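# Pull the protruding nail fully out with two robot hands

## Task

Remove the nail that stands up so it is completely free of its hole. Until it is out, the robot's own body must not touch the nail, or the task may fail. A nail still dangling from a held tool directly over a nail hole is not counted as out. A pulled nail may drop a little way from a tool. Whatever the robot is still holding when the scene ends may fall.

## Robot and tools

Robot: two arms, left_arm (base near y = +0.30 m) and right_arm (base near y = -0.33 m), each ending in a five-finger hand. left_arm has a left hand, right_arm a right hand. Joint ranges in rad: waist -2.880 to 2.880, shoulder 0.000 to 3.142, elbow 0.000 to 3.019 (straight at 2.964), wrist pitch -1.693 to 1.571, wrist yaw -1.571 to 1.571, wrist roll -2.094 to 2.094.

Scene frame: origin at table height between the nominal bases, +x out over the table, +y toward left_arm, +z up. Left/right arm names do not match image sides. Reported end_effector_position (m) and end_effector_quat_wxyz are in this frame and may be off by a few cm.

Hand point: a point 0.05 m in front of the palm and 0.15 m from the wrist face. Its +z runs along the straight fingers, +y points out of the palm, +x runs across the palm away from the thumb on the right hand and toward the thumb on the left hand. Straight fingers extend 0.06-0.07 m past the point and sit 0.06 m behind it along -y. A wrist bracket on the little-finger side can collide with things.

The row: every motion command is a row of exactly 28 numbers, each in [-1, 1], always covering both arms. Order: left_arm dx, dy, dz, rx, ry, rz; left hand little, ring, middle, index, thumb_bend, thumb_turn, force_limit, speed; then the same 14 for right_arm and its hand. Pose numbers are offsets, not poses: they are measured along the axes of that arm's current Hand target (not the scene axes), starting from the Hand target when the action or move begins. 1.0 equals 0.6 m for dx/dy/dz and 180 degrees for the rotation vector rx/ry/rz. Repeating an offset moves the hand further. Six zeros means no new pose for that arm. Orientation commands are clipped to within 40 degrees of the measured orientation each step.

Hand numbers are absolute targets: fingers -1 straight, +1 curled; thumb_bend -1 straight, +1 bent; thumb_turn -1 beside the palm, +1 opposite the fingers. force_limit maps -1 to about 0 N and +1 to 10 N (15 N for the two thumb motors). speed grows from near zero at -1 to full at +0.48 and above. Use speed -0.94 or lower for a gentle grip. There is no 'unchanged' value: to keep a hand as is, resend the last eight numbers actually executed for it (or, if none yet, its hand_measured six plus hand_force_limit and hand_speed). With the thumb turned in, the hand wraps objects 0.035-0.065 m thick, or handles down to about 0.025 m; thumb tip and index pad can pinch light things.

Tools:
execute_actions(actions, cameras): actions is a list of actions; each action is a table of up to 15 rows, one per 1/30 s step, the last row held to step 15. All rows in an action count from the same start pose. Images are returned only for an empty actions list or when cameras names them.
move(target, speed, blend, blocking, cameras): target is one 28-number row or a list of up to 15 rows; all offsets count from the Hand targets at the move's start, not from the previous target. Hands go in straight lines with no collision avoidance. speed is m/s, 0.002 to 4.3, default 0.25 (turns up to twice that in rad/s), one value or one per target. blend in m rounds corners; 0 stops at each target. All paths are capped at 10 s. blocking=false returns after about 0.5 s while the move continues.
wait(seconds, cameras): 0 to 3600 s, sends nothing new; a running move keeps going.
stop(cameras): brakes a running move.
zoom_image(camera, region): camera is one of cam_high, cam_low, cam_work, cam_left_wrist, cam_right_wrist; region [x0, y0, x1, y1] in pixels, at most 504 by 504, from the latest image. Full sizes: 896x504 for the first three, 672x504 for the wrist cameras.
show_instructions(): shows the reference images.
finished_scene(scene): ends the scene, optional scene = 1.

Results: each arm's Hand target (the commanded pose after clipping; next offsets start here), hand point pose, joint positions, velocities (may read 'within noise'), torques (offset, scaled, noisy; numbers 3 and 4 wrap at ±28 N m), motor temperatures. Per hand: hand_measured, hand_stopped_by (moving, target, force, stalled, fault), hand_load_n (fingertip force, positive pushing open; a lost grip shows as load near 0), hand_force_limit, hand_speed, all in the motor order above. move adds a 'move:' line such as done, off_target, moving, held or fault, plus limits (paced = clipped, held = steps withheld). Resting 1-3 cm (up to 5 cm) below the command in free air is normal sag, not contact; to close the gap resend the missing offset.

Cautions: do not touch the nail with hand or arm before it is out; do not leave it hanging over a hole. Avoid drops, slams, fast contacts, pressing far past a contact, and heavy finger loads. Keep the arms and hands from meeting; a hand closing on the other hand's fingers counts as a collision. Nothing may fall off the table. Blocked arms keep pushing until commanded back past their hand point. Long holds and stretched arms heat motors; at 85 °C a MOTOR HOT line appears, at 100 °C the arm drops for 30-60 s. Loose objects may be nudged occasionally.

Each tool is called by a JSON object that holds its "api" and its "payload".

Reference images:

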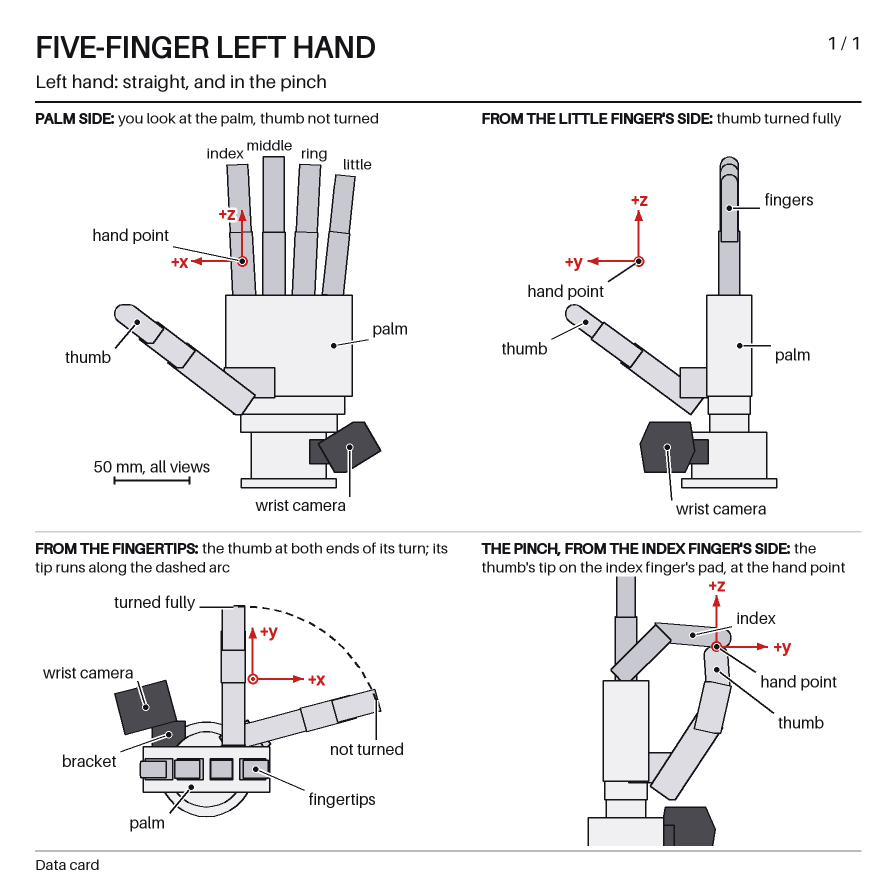

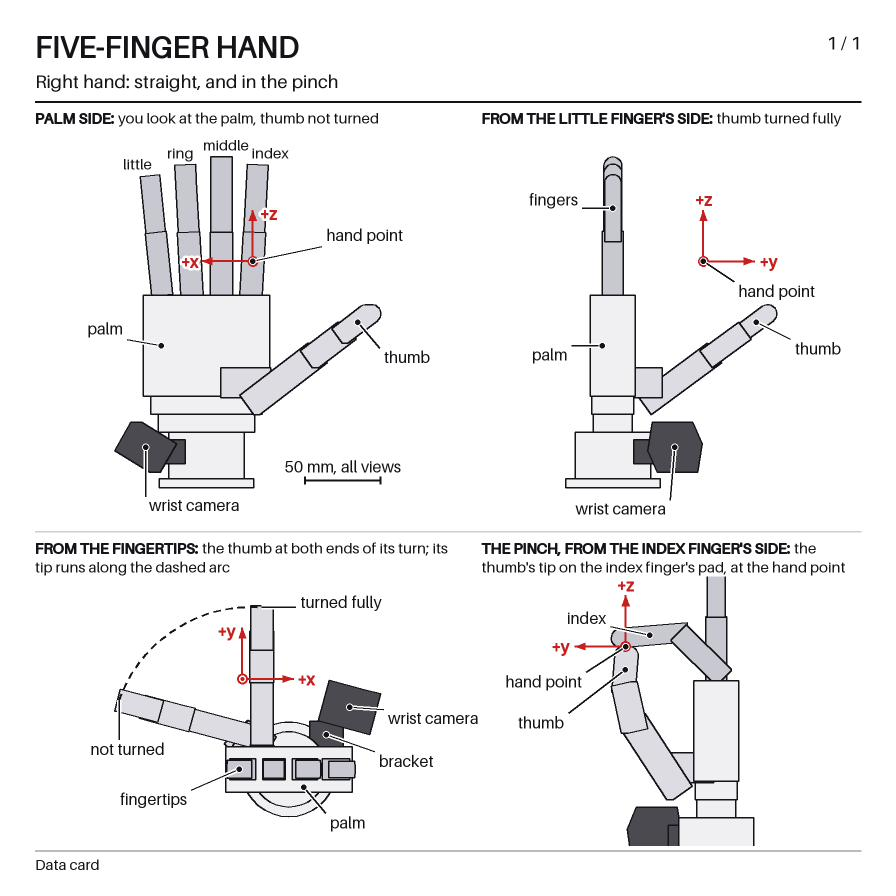

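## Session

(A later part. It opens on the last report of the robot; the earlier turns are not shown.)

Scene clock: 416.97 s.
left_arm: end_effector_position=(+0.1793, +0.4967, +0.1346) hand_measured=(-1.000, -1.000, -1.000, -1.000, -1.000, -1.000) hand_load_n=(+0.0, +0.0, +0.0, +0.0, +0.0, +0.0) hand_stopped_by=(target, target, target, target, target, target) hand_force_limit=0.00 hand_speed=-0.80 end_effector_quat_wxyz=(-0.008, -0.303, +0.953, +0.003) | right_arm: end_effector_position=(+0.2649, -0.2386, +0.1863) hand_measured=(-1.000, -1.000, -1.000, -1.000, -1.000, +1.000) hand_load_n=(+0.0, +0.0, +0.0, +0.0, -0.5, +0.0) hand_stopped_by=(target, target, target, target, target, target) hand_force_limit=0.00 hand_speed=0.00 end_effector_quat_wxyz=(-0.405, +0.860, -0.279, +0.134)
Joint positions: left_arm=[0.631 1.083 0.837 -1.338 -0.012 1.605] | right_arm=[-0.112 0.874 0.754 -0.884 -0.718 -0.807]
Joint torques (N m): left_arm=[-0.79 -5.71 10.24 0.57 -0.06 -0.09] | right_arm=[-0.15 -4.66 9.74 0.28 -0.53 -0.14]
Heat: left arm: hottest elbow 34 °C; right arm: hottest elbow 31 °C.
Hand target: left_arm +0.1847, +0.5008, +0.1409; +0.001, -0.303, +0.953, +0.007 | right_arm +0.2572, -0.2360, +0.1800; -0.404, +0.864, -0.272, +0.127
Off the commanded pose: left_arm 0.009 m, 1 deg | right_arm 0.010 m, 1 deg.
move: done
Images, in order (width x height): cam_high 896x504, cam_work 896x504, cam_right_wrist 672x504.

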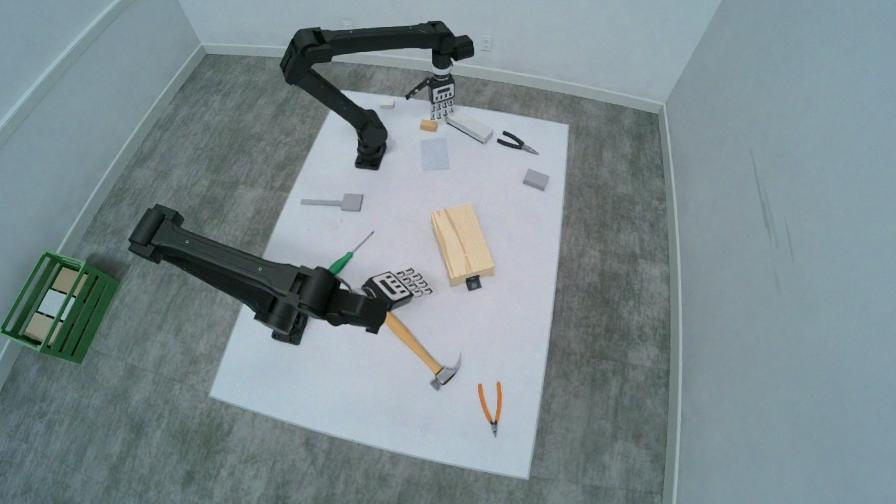

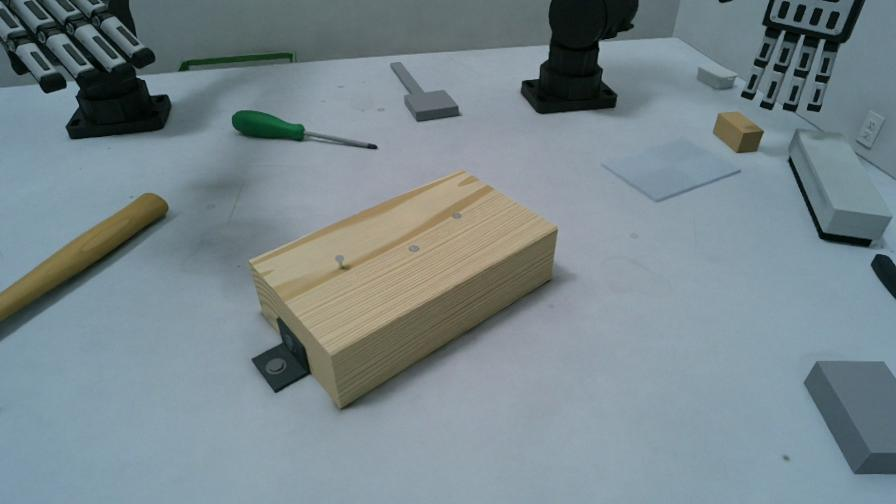

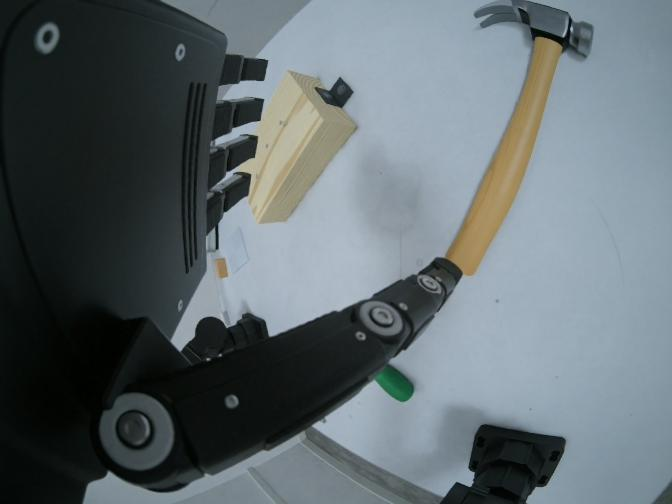

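{"api": "move", "payload": {"target": [0,0,0,0,0,0,-1,-1,-1,-1,-1,-1,0,-0.8, 0.001,0.167,0.112,0,0,0,-1,-1,-1,-1,-1,1,0,0], "speed": 0.12, "cameras": ["cam_high","cam_right_wrist","cam_work"]}}

Scene clock: 441.33 s.
left_arm: end_effector_position=(+0.1793, +0.4967, +0.1346) hand_measured=(-1.000, -1.000, -1.000, -1.000, -1.000, -1.000) hand_load_n=(+0.0, +0.0, +0.0, +0.0, +0.0, +0.0) hand_stopped_by=(target, target, target, target, target, target) hand_force_limit=0.00 hand_speed=-0.80 end_effector_quat_wxyz=(-0.008, -0.303, +0.953, +0.003) | right_arm: end_effector_position=(+0.2505, -0.2442, +0.0662) hand_measured=(-1.000, -1.000, -1.000, -1.000, -1.000, +1.000) hand_load_n=(+0.0, +0.0, +0.0, +0.0, +0.0, +0.0) hand_stopped_by=(target, target, target, target, target, target) hand_force_limit=0.00 hand_speed=0.00 end_effector_quat_wxyz=(-0.404, +0.863, -0.275, +0.124)
Joint positions: left_arm=[0.631 1.083 0.837 -1.338 -0.012 1.605] | right_arm=[-0.142 0.983 0.486 -0.559 -0.741 -0.862]
Joint torques (N m): left_arm=[-1.2 -5.95 10.21 0.65 -0.05 -0.05] | right_arm=[-1.9 -2.61 8.98 1.36 -0.54 -0.13]
Heat: left arm: hottest elbow 34 °C; right arm: hottest elbow 30 °C.
Hand target: left_arm +0.1847, +0.5008, +0.1409; +0.001, -0.303, +0.953, +0.007 | right_arm +0.2502, -0.2468, +0.0600; -0.403, +0.864, -0.272, +0.127
Off the commanded pose: left_arm 0.009 m, 1 deg | right_arm 0.007 m, 0 deg.
move: done
Images, in order (width x height): cam_high 896x504, cam_work 896x504, cam_right_wrist 672x504.

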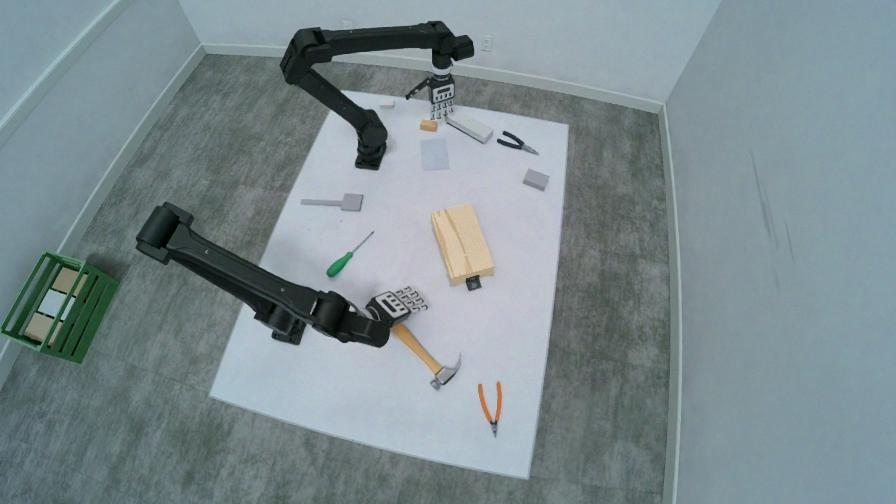

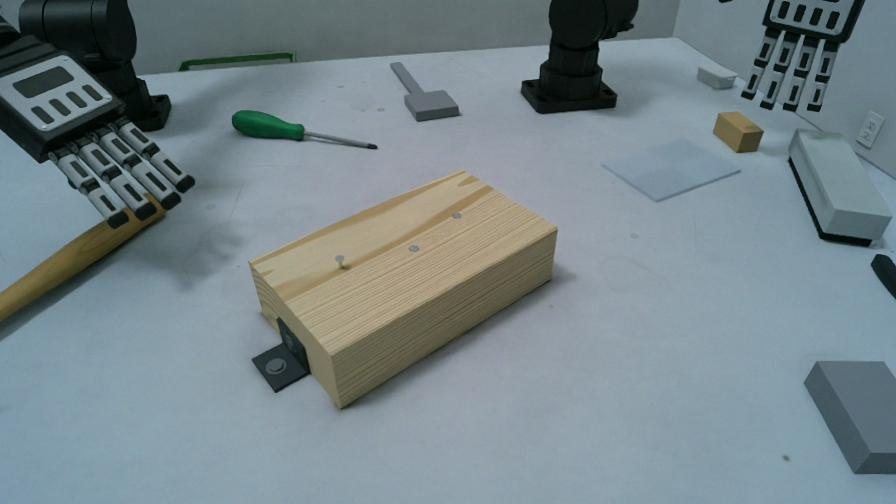

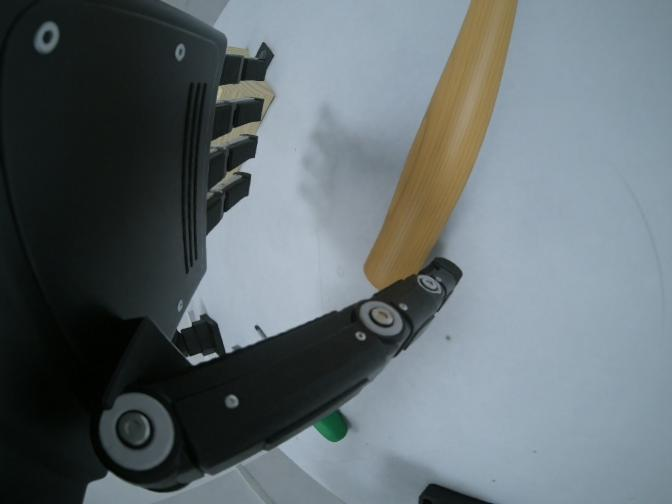

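{"api": "zoom_image", "payload": {"camera": "cam_high", "region": [360, 270, 480, 390]}}

{"api": "zoom_image", "payload": {"camera": "cam_work", "region": [0, 50, 260, 330]}}

Scaled by 4.200 from the camera's image (finer frame: 1280x720).

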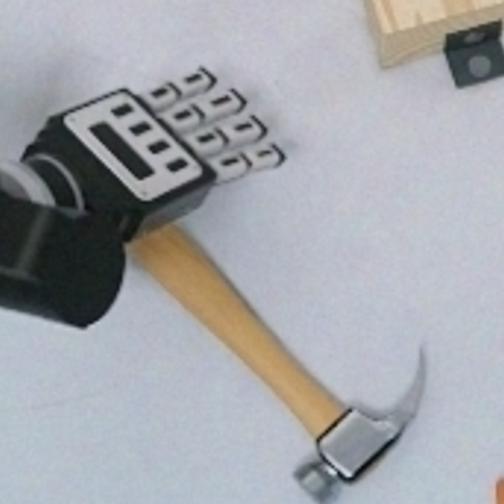

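Scaled by 1.800 from the camera's image (finer frame: 1280x720).

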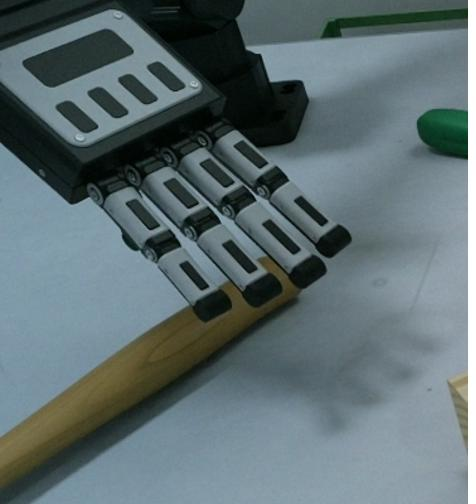

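{"api": "move", "payload": {"target": [0,0,0,0,0,0,-1,-1,-1,-1,-1,-1,0,-0.8, 0,0.0485,0.0407,0,0,0,-1,-1,-1,-1,-1,1,0,0], "speed": 0.06, "cameras": ["cam_high","cam_right_wrist","cam_work"]}}

{"api": "zoom_image", "payload": {"camera": "cam_work", "region": [0, 50, 260, 330]}}

Scene clock: 478.33 s.
left_arm: end_effector_position=(+0.1793, +0.4967, +0.1346) hand_measured=(-1.000, -1.000, -1.000, -1.000, -1.000, -1.000) hand_load_n=(+0.0, +0.0, +0.0, +0.0, -0.5, +0.0) hand_stopped_by=(target, target, target, target, target, target) hand_force_limit=0.00 hand_speed=-0.80 end_effector_quat_wxyz=(-0.008, -0.303, +0.953, +0.003) | right_arm: end_effector_position=(+0.2524, -0.2444, +0.0291) hand_measured=(-1.000, -1.000, -1.000, -1.000, -1.000, +1.000) hand_load_n=(+0.0, +0.0, +0.0, +0.0, +0.0, +0.0) hand_stopped_by=(target, target, target, target, target, target) hand_force_limit=0.00 hand_speed=0.00 end_effector_quat_wxyz=(-0.405, +0.863, -0.273, +0.126)
Joint positions: left_arm=[0.631 1.083 0.837 -1.338 -0.012 1.605] | right_arm=[-0.142 1.076 0.423 -0.399 -0.742 -0.864]
Joint torques (N m): left_arm=[-0.79 -5.66 10.22 0.55 -0.06 -0.08] | right_arm=[-1.55 -2.84 8.21 1.16 -0.55 -0.11]
Heat: left arm: hottest elbow 34 °C; right arm: hottest elbow 31 °C.
Hand target: left_arm +0.1847, +0.5008, +0.1409; +0.001, -0.303, +0.953, +0.007 | right_arm +0.2502, -0.2468, +0.0220; -0.403, +0.864, -0.272, +0.127
Off the commanded pose: left_arm 0.009 m, 1 deg | right_arm 0.008 m, 0 deg.
move: done
Images, in order (width x height): cam_high 896x504, cam_work 896x504, cam_right_wrist 672x504.

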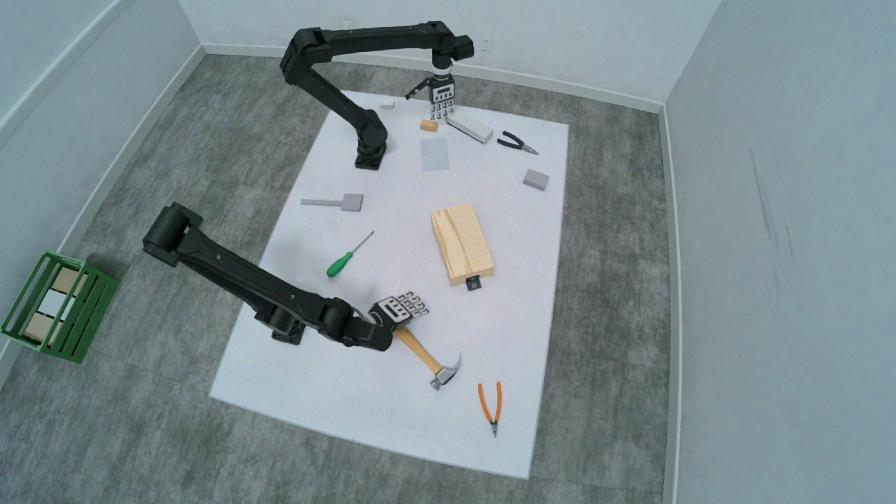

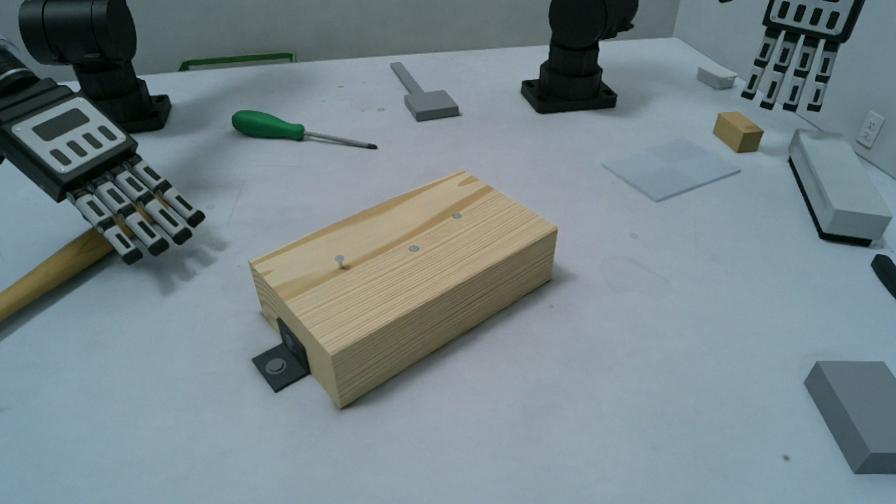

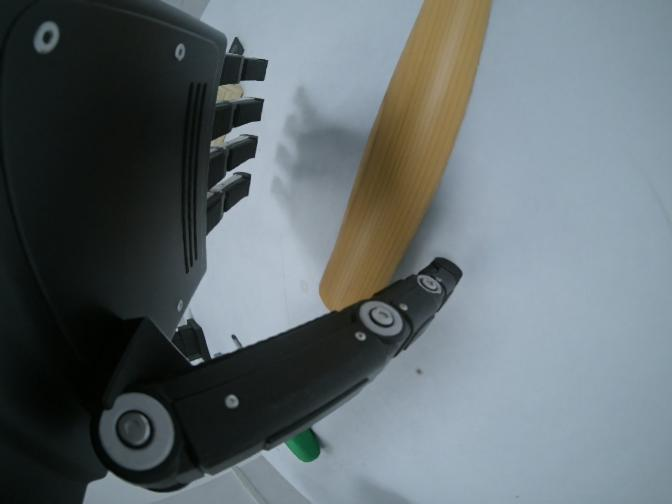

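Scaled by 1.800 from the camera's image (finer frame: 1280x720).

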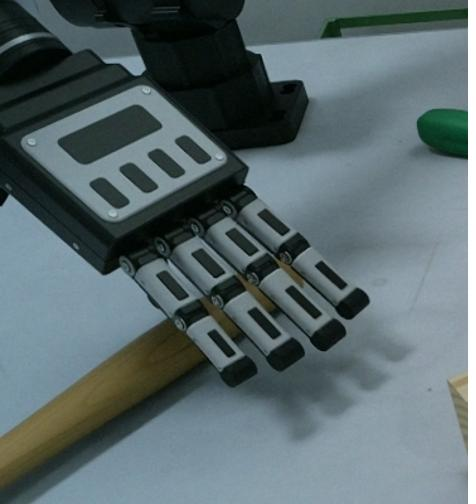

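{"api": "move", "payload": {"target": [[0,0,0,0,0,0,-1,-1,-1,-1,-1,-1,0,-0.8, 0,0.0102,0.0086,0,0,0,-1,-1,-1,-1,-1,1,-0.5,-0.8],[0,0,0,0,0,0,-1,-1,-1,-1,-1,-1,0,-0.8, 0,0.0102,0.0086,0,0,0,0.3,0.3,0.3,0.3,0.2,1,-0.5,-0.8]], "speed": 0.06, "cameras": ["cam_high","cam_right_wrist","cam_work"]}}

{"api": "zoom_image", "payload": {"camera": "cam_work", "region": [0, 50, 260, 330]}}

Scene clock: 489.07 s.
left_arm: end_effector_position=(+0.1793, +0.4967, +0.1346) hand_measured=(-1.000, -1.000, -1.000, -1.000, -1.000, -1.000) hand_load_n=(+0.0, +0.0, +0.0, +0.0, +0.0, +0.0) hand_stopped_by=(target, target, target, target, target, target) hand_force_limit=0.00 hand_speed=-0.80 end_effector_quat_wxyz=(-0.008, -0.303, +0.953, +0.003) | right_arm: end_effector_position=(+0.2543, -0.2431, +0.0225) hand_measured=(+0.144, +0.014, -0.318, -0.022, -0.498, +1.000) hand_load_n=(+3.0, +4.0, +1.0, +2.0, +7.0, +0.5) hand_stopped_by=(force, force, force, force, force, target) hand_force_limit=-0.50 hand_speed=-0.80 end_effector_quat_wxyz=(-0.410, +0.862, -0.269, +0.128)
Joint positions: left_arm=[0.631 1.083 0.837 -1.338 -0.012 1.605] | right_arm=[-0.142 1.099 0.41 -0.354 -0.751 -0.865]
Joint torques (N m): left_arm=[-1.03 -5.83 10.11 0.5 -0.09 -0.09] | right_arm=[-2.26 -2.67 7.66 1.1 -0.15 -0.14]
Heat: left arm: hottest elbow 34 °C; right arm: hottest elbow 30 °C.
Hand target: left_arm +0.1847, +0.5008, +0.1409; +0.001, -0.303, +0.953, +0.007 | right_arm +0.2501, -0.2467, +0.0140; -0.404, +0.864, -0.272, +0.127
Off the commanded pose: left_arm 0.009 m, 1 deg | right_arm 0.010 m, 1 deg.
move: done
Images, in order (width x height): cam_high 896x504, cam_work 896x504, cam_right_wrist 672x504.

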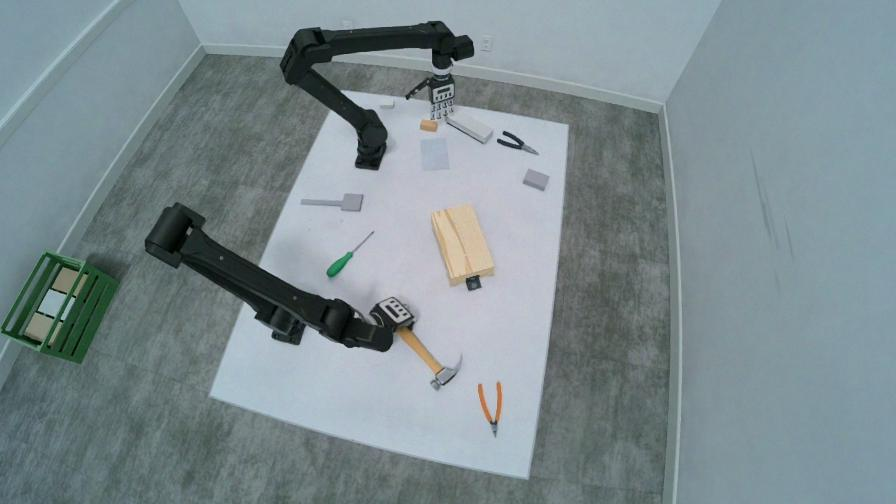

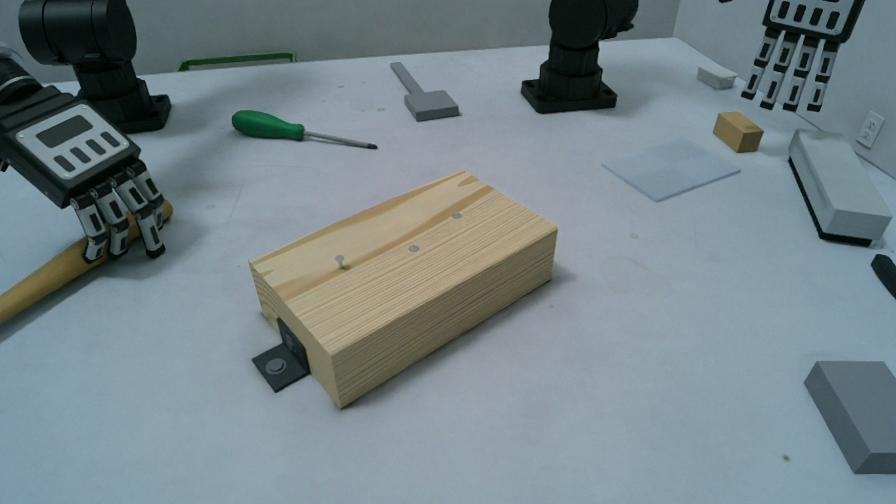

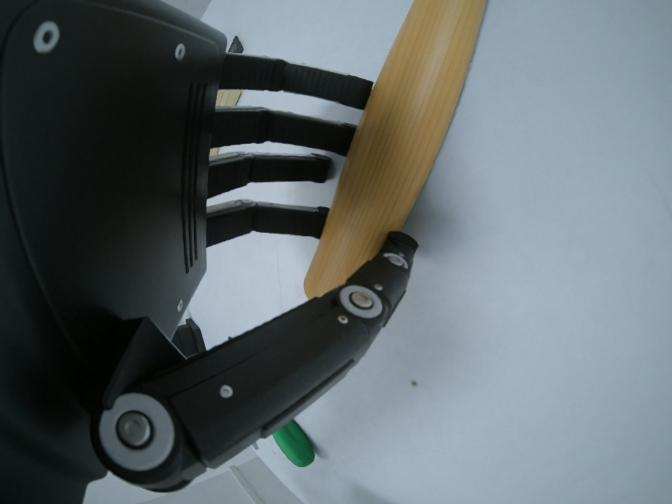

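Scaled by 1.800 from the camera's image (finer frame: 1280x720).

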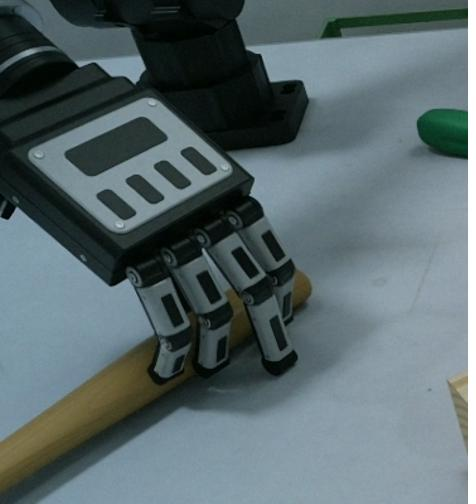

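{"api": "move", "payload": {"target": [[0,0,0,0,0,0,-1,-1,-1,-1,-1,-1,0,-0.8, 0,-0.0383,-0.0322,0,0,0,0.3,0.3,0.3,0.3,0.2,1,-0.5,-0.8],[0,0,0,0,0,0,-1,-1,-1,-1,-1,-1,0,-0.8, 0,-0.0383,-0.0322,0,0,0,0.7,0.7,0.7,0.7,0.25,1,-0.1,-0.8]], "speed": 0.05, "cameras": ["cam_high","cam_right_wrist","cam_work"]}}

{"api": "zoom_image", "payload": {"camera": "cam_work", "region": [0, 50, 260, 330]}}

Scene clock: 498.17 s.
left_arm: end_effector_position=(+0.1793, +0.4967, +0.1346) hand_measured=(-1.000, -1.000, -1.000, -1.000, -1.000, -1.000) hand_load_n=(+0.0, +0.0, +0.0, +0.0, +0.0, +0.0) hand_stopped_by=(target, target, target, target, target, target) hand_force_limit=0.00 hand_speed=-0.80 end_effector_quat_wxyz=(-0.008, -0.303, +0.953, +0.003) | right_arm: end_effector_position=(+0.2379, -0.2434, +0.0303) hand_measured=(+0.160, +0.014, +0.012, +0.010, -0.500, +1.000) hand_load_n=(+2.5, +0.0, +8.0, +5.0, +13.0, +0.0) hand_stopped_by=(force, force, force, force, force, target) hand_force_limit=-0.10 hand_speed=-0.80 end_effector_quat_wxyz=(-0.402, +0.867, -0.272, +0.116)
Joint positions: left_arm=[0.631 1.083 0.837 -1.338 -0.012 1.605] | right_arm=[-0.142 1.036 0.41 -0.456 -0.742 -0.88]
Joint torques (N m): left_arm=[-1.08 -5.71 10.24 0.51 -0.07 -0.08] | right_arm=[-1.85 -4.37 12.51 -0.13 -0.59 0.04]
Heat: left arm: hottest elbow 34 °C; right arm: hottest elbow 30 °C.
Hand target: left_arm +0.1847, +0.5008, +0.1409; +0.001, -0.303, +0.953, +0.007 | right_arm +0.2501, -0.2468, +0.0440; -0.403, +0.864, -0.272, +0.127
Off the commanded pose: left_arm 0.009 m, 1 deg | right_arm 0.019 m, 1 deg.
move: off_target (right_arm); target 2's new numbers were sent with right_arm's hand 0.018 m and 1 deg from that target
Images, in order (width x height): cam_high 896x504, cam_work 896x504, cam_right_wrist 672x504.

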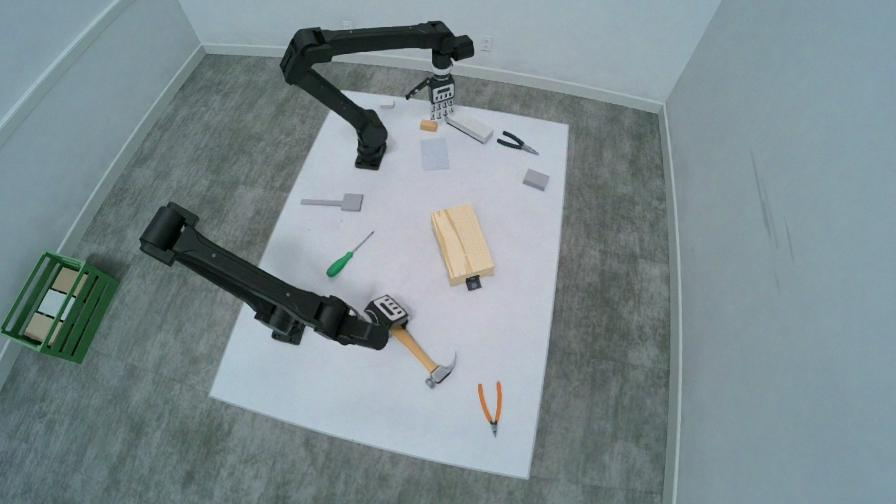

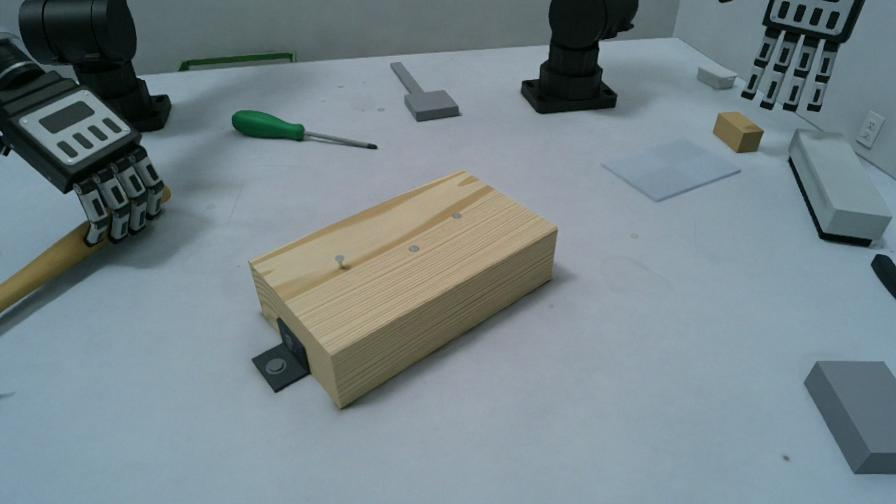

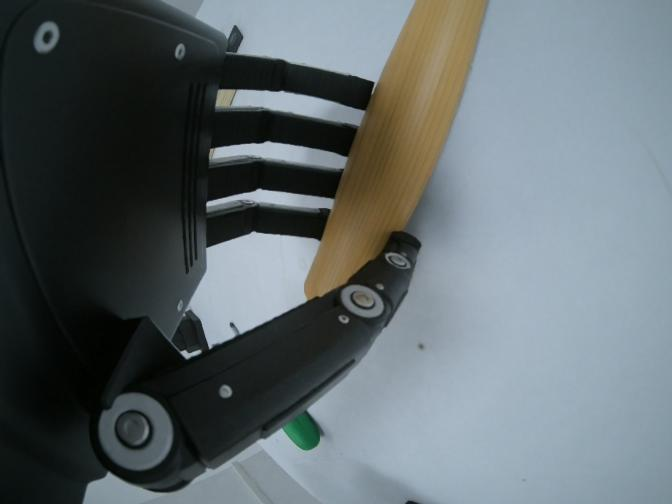

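Scaled by 1.800 from the camera's image (finer frame: 1280x720).

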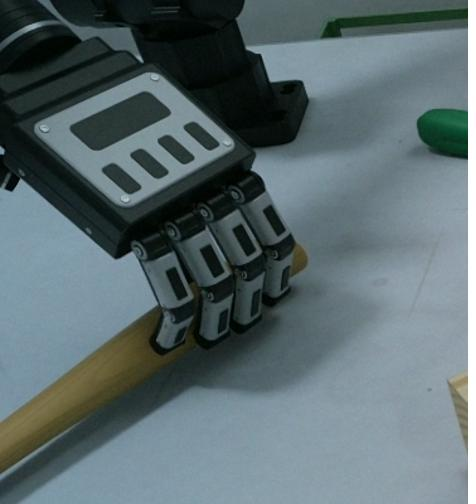

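{"api": "move", "payload": {"target": [0,0,0,0,0,0,-1,-1,-1,-1,-1,-1,0,-0.8, 0,-0.102,-0.0857,0,0,0,0.7,0.7,0.7,0.7,0.25,1,-0.1,-0.8], "speed": 0.06, "cameras": ["cam_high","cam_right_wrist","cam_work"]}}

{"api": "zoom_image", "payload": {"camera": "cam_work", "region": [0, 50, 260, 330]}}

Scene clock: 505.23 s.
left_arm: end_effector_position=(+0.1793, +0.4967, +0.1346) hand_measured=(-1.000, -1.000, -1.000, -1.000, -1.000, -1.000) hand_load_n=(+0.0, +0.0, +0.0, +0.0, -0.5, +0.0) hand_stopped_by=(target, target, target, target, target, target) hand_force_limit=0.00 hand_speed=-0.80 end_effector_quat_wxyz=(-0.008, -0.303, +0.953, +0.003) | right_arm: end_effector_position=(+0.2359, -0.2438, +0.1008) hand_measured=(+0.160, +0.014, +0.010, +0.012, -0.500, +1.000) hand_load_n=(+0.0, +0.5, +12.5, +0.0, +11.0, +0.0) hand_stopped_by=(force, force, force, force, force, target) hand_force_limit=-0.10 hand_speed=-0.80 end_effector_quat_wxyz=(-0.398, +0.868, -0.276, +0.108)
Joint positions: left_arm=[0.631 1.083 0.837 -1.338 -0.012 1.605] | right_arm=[-0.143 0.903 0.553 -0.752 -0.739 -0.882]
Joint torques (N m): left_arm=[-1.2 -5.3 10.1 0.54 -0.05 -0.09] | right_arm=[-0.67 -4.13 15.06 0.25 -0.63 0.04]
Heat: left arm: hottest elbow 34 °C; right arm: hottest elbow 30 °C.
Hand target: left_arm +0.1847, +0.5008, +0.1409; +0.001, -0.303, +0.953, +0.007 | right_arm +0.2501, -0.2469, +0.1239; -0.404, +0.864, -0.272, +0.126
Off the commanded pose: left_arm 0.009 m, 1 deg | right_arm 0.027 m, 2 deg.
move: off_target (right_arm)
Images, in order (width x height): cam_high 896x504, cam_work 896x504, cam_right_wrist 672x504.

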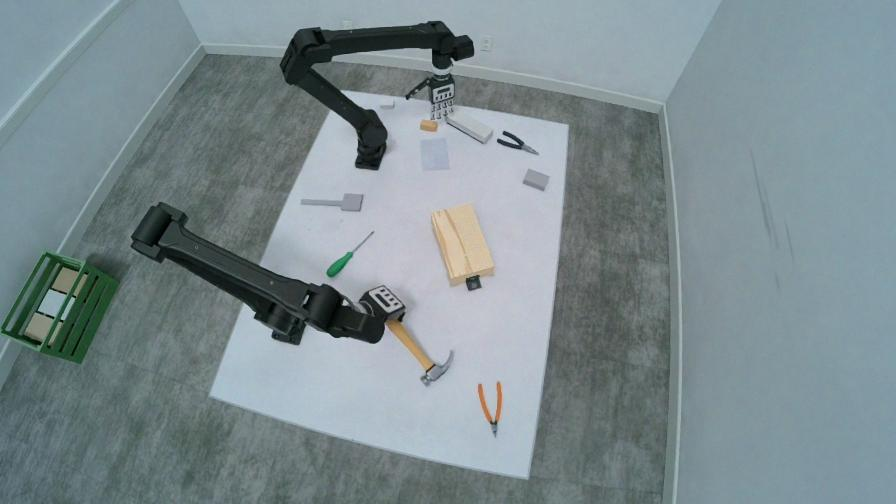

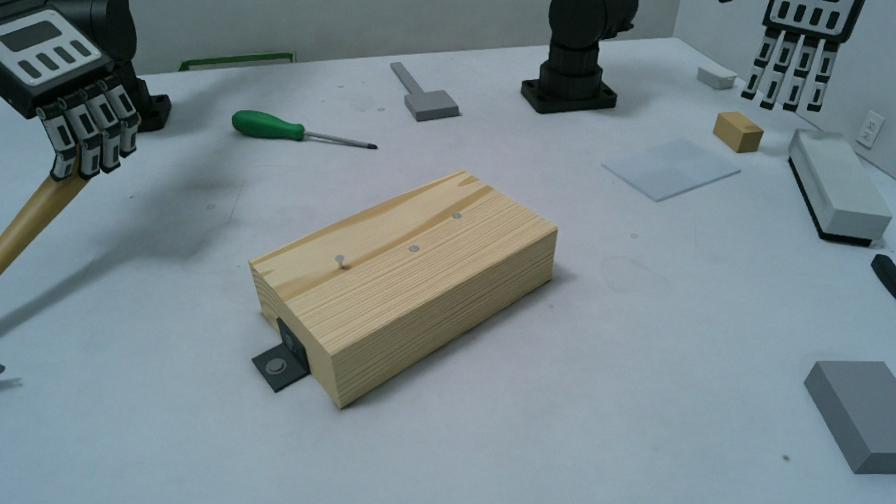

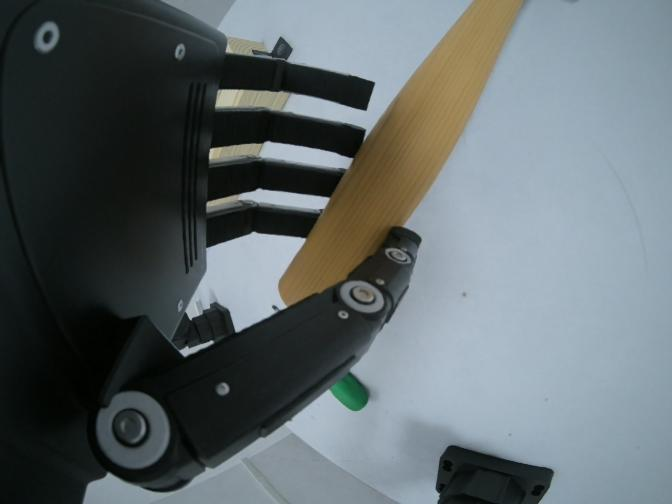

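Scaled by 1.800 from the camera's image (finer frame: 1280x720).

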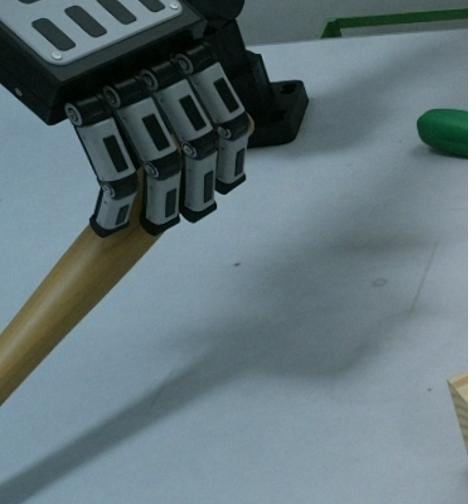

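{"api": "move", "payload": {"target": [[0,0,0,0,0,0,-1,-1,-1,-1,-1,-1,0,-0.8, 0,-0.0102,-0.0086,0,-0.0786,0.0936,0.7,0.7,0.7,0.7,0.25,1,-0.1,-0.8],[0,0,0,0,0,0,-1,-1,-1,-1,-1,-1,0,-0.8, 0,-0.0102,-0.0086,0,-0.0786,0.0936,0.75,0.75,0.75,0.75,0.25,1,0.0,-0.8]], "speed": 0.05, "cameras": ["cam_high","cam_right_wrist","cam_work"]}}

{"api": "zoom_image", "payload": {"camera": "cam_work", "region": [0, 50, 260, 330]}}

Scene clock: 531.07 s.
left_arm: end_effector_position=(+0.1793, +0.4967, +0.1346) hand_measured=(-1.000, -1.000, -1.000, -1.000, -1.000, -1.000) hand_load_n=(+0.0, +0.0, +0.0, +0.0, +0.0, +0.0) hand_stopped_by=(target, target, target, target, target, target) hand_force_limit=0.00 hand_speed=-0.80 end_effector_quat_wxyz=(-0.008, -0.303, +0.953, +0.003) | right_arm: end_effector_position=(+0.2389, -0.2439, +0.1203) hand_measured=(+0.250, +0.030, +0.012, +0.010, -0.500, +1.000) hand_load_n=(+4.5, +2.0, +4.5, +4.5, +14.5, +0.0) hand_stopped_by=(force, force, force, force, force, target) hand_force_limit=0.00 hand_speed=-0.80 end_effector_quat_wxyz=(-0.446, +0.827, -0.340, -0.042)
Joint positions: left_arm=[0.631 1.083 0.837 -1.338 -0.012 1.605] | right_arm=[-0.244 1.158 0.715 -1.019 -0.925 -0.95]
Joint torques (N m): left_arm=[-0.85 -5.54 10.21 0.53 -0.05 -0.08] | right_arm=[-1.03 -4.95 13.5 -0.55 -0.7 0.11]
Heat: left arm: hottest elbow 34 °C; right arm: hottest elbow 34 °C.
Hand target: left_arm +0.1847, +0.5008, +0.1409; +0.001, -0.303, +0.953, +0.007 | right_arm +0.2502, -0.2469, +0.1320; -0.448, +0.824, -0.344, -0.041
Off the commanded pose: left_arm 0.009 m, 1 deg | right_arm 0.016 m, 1 deg.
move: off_target (right_arm); target 2's new numbers were sent with right_arm's hand 0.017 m and 1 deg from that target
Images, in order (width x height): cam_high 896x504, cam_work 896x504, cam_right_wrist 672x504.

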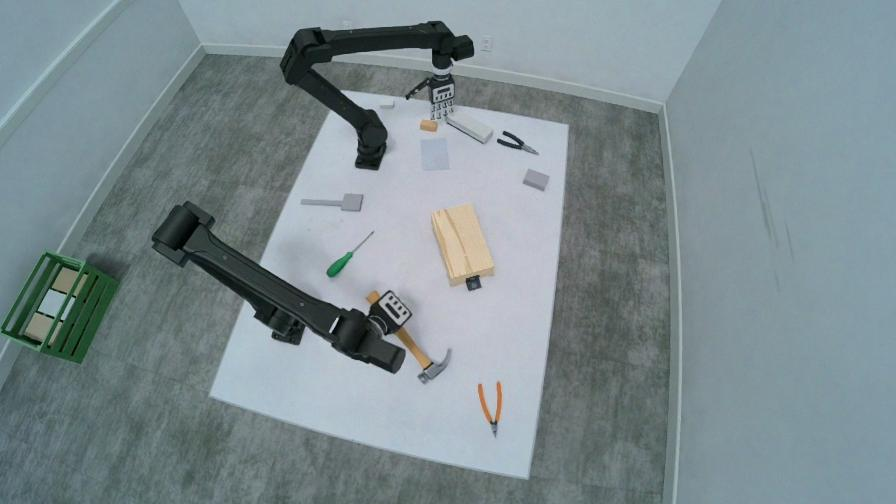

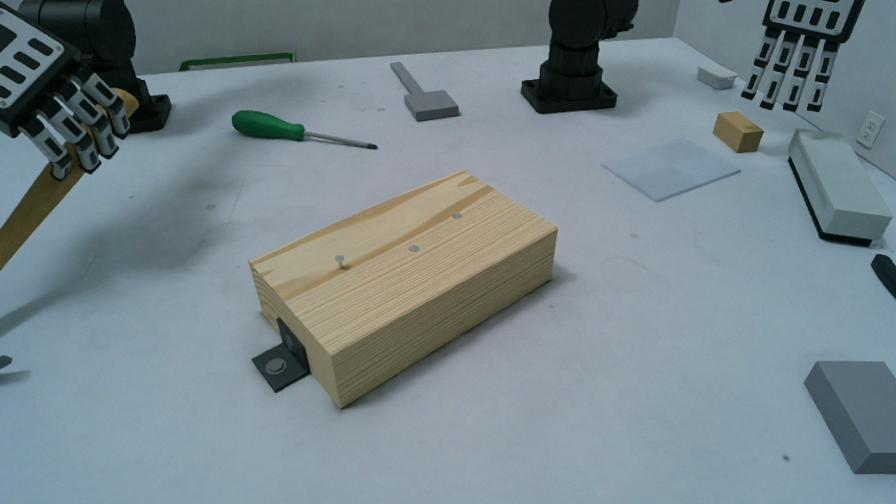

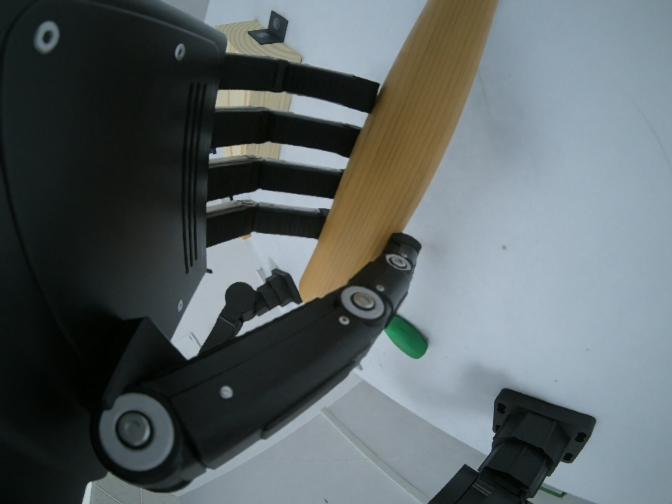

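Scaled by 1.800 from the camera's image (finer frame: 1280x720).

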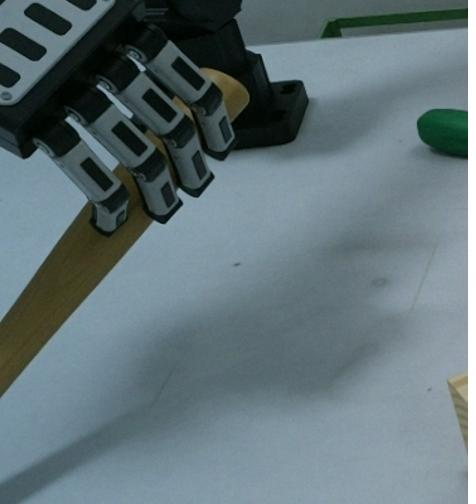

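{"api": "move", "payload": {"target": [0,0,0,0,0,0,-1,-1,-1,-1,-1,-1,0,-0.8, 0,0,0,0,0,0,0.8,0.8,0.8,0.8,-0.57,1,0.3,-0.88], "speed": 0.05, "cameras": ["cam_right_wrist","cam_work"]}}

{"api": "zoom_image", "payload": {"camera": "cam_work", "region": [0, 50, 260, 330]}}

Scene clock: 539.57 s.
left_arm: end_effector_position=(+0.1793, +0.4967, +0.1346) hand_measured=(-1.000, -1.000, -1.000, -1.000, -1.000, -1.000) hand_load_n=(+0.0, +0.0, +0.0, +0.0, +0.0, +0.0) hand_stopped_by=(target, target, target, target, target, target) hand_force_limit=0.00 hand_speed=-0.80 end_effector_quat_wxyz=(-0.008, -0.303, +0.953, +0.003) | right_arm: end_effector_position=(+0.2382, -0.2438, +0.1203) hand_measured=(+0.800, +0.072, +0.032, +0.042, -0.572, +1.000) hand_load_n=(+0.0, +6.5, +1.5, +3.0, +6.5, +0.0) hand_stopped_by=(target, force, force, force, target, target) hand_force_limit=0.30 hand_speed=-0.88 end_effector_quat_wxyz=(-0.446, +0.827, -0.340, -0.044)
Joint positions: left_arm=[0.631 1.083 0.837 -1.338 -0.012 1.605] | right_arm=[-0.244 1.158 0.715 -1.022 -0.925 -0.951]
Joint torques (N m): left_arm=[-0.67 -5.48 10.25 0.49 -0.07 -0.09] | right_arm=[-1.26 -4.66 13.65 -0.53 -0.81 0.14]
Heat: left arm: hottest elbow 34 °C; right arm: hottest elbow 34 °C.
Hand target: left_arm +0.1847, +0.5008, +0.1409; +0.001, -0.303, +0.953, +0.007 | right_arm +0.2502, -0.2469, +0.1321; -0.448, +0.824, -0.344, -0.041
Off the commanded pose: left_arm 0.009 m, 1 deg | right_arm 0.017 m, 1 deg.
move: done
Images, in order (width x height): cam_work 896x504, cam_right_wrist 672x504.

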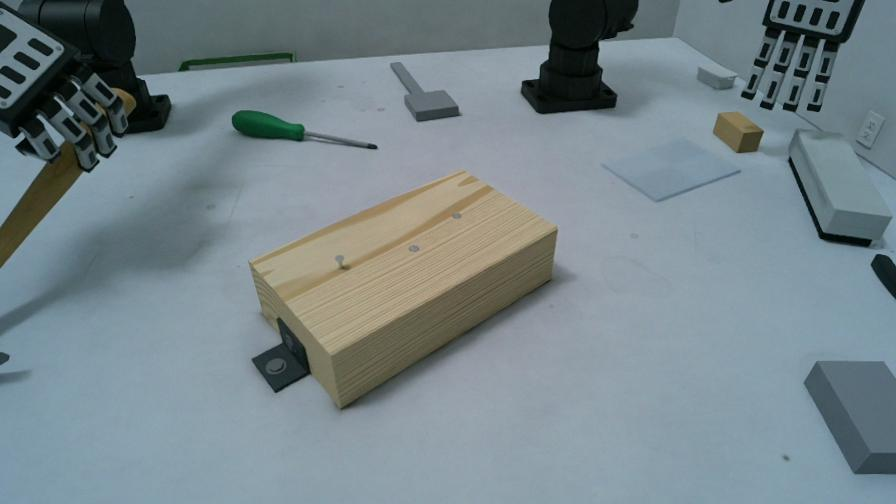

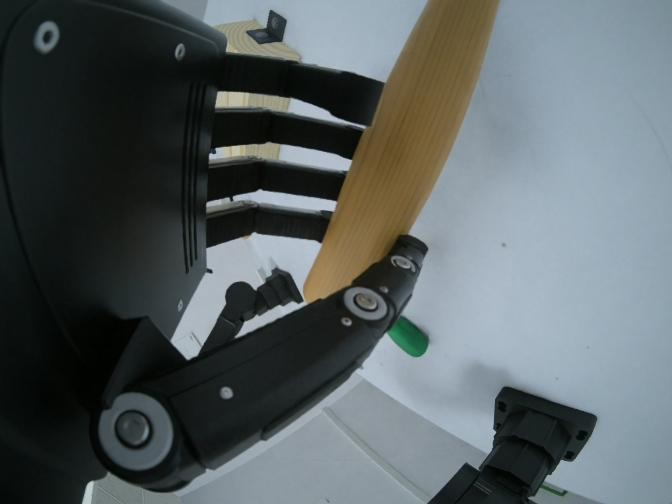

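Scaled by 1.800 from the camera's image (finer frame: 1280x720).

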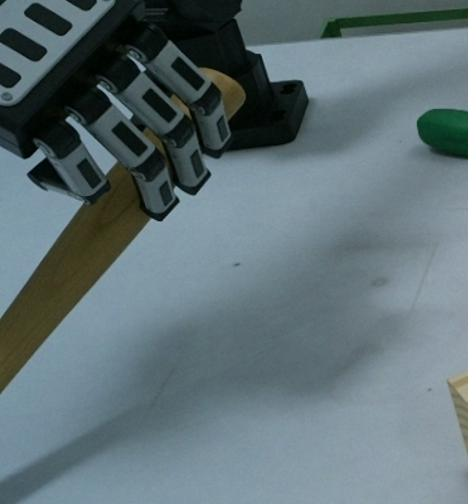

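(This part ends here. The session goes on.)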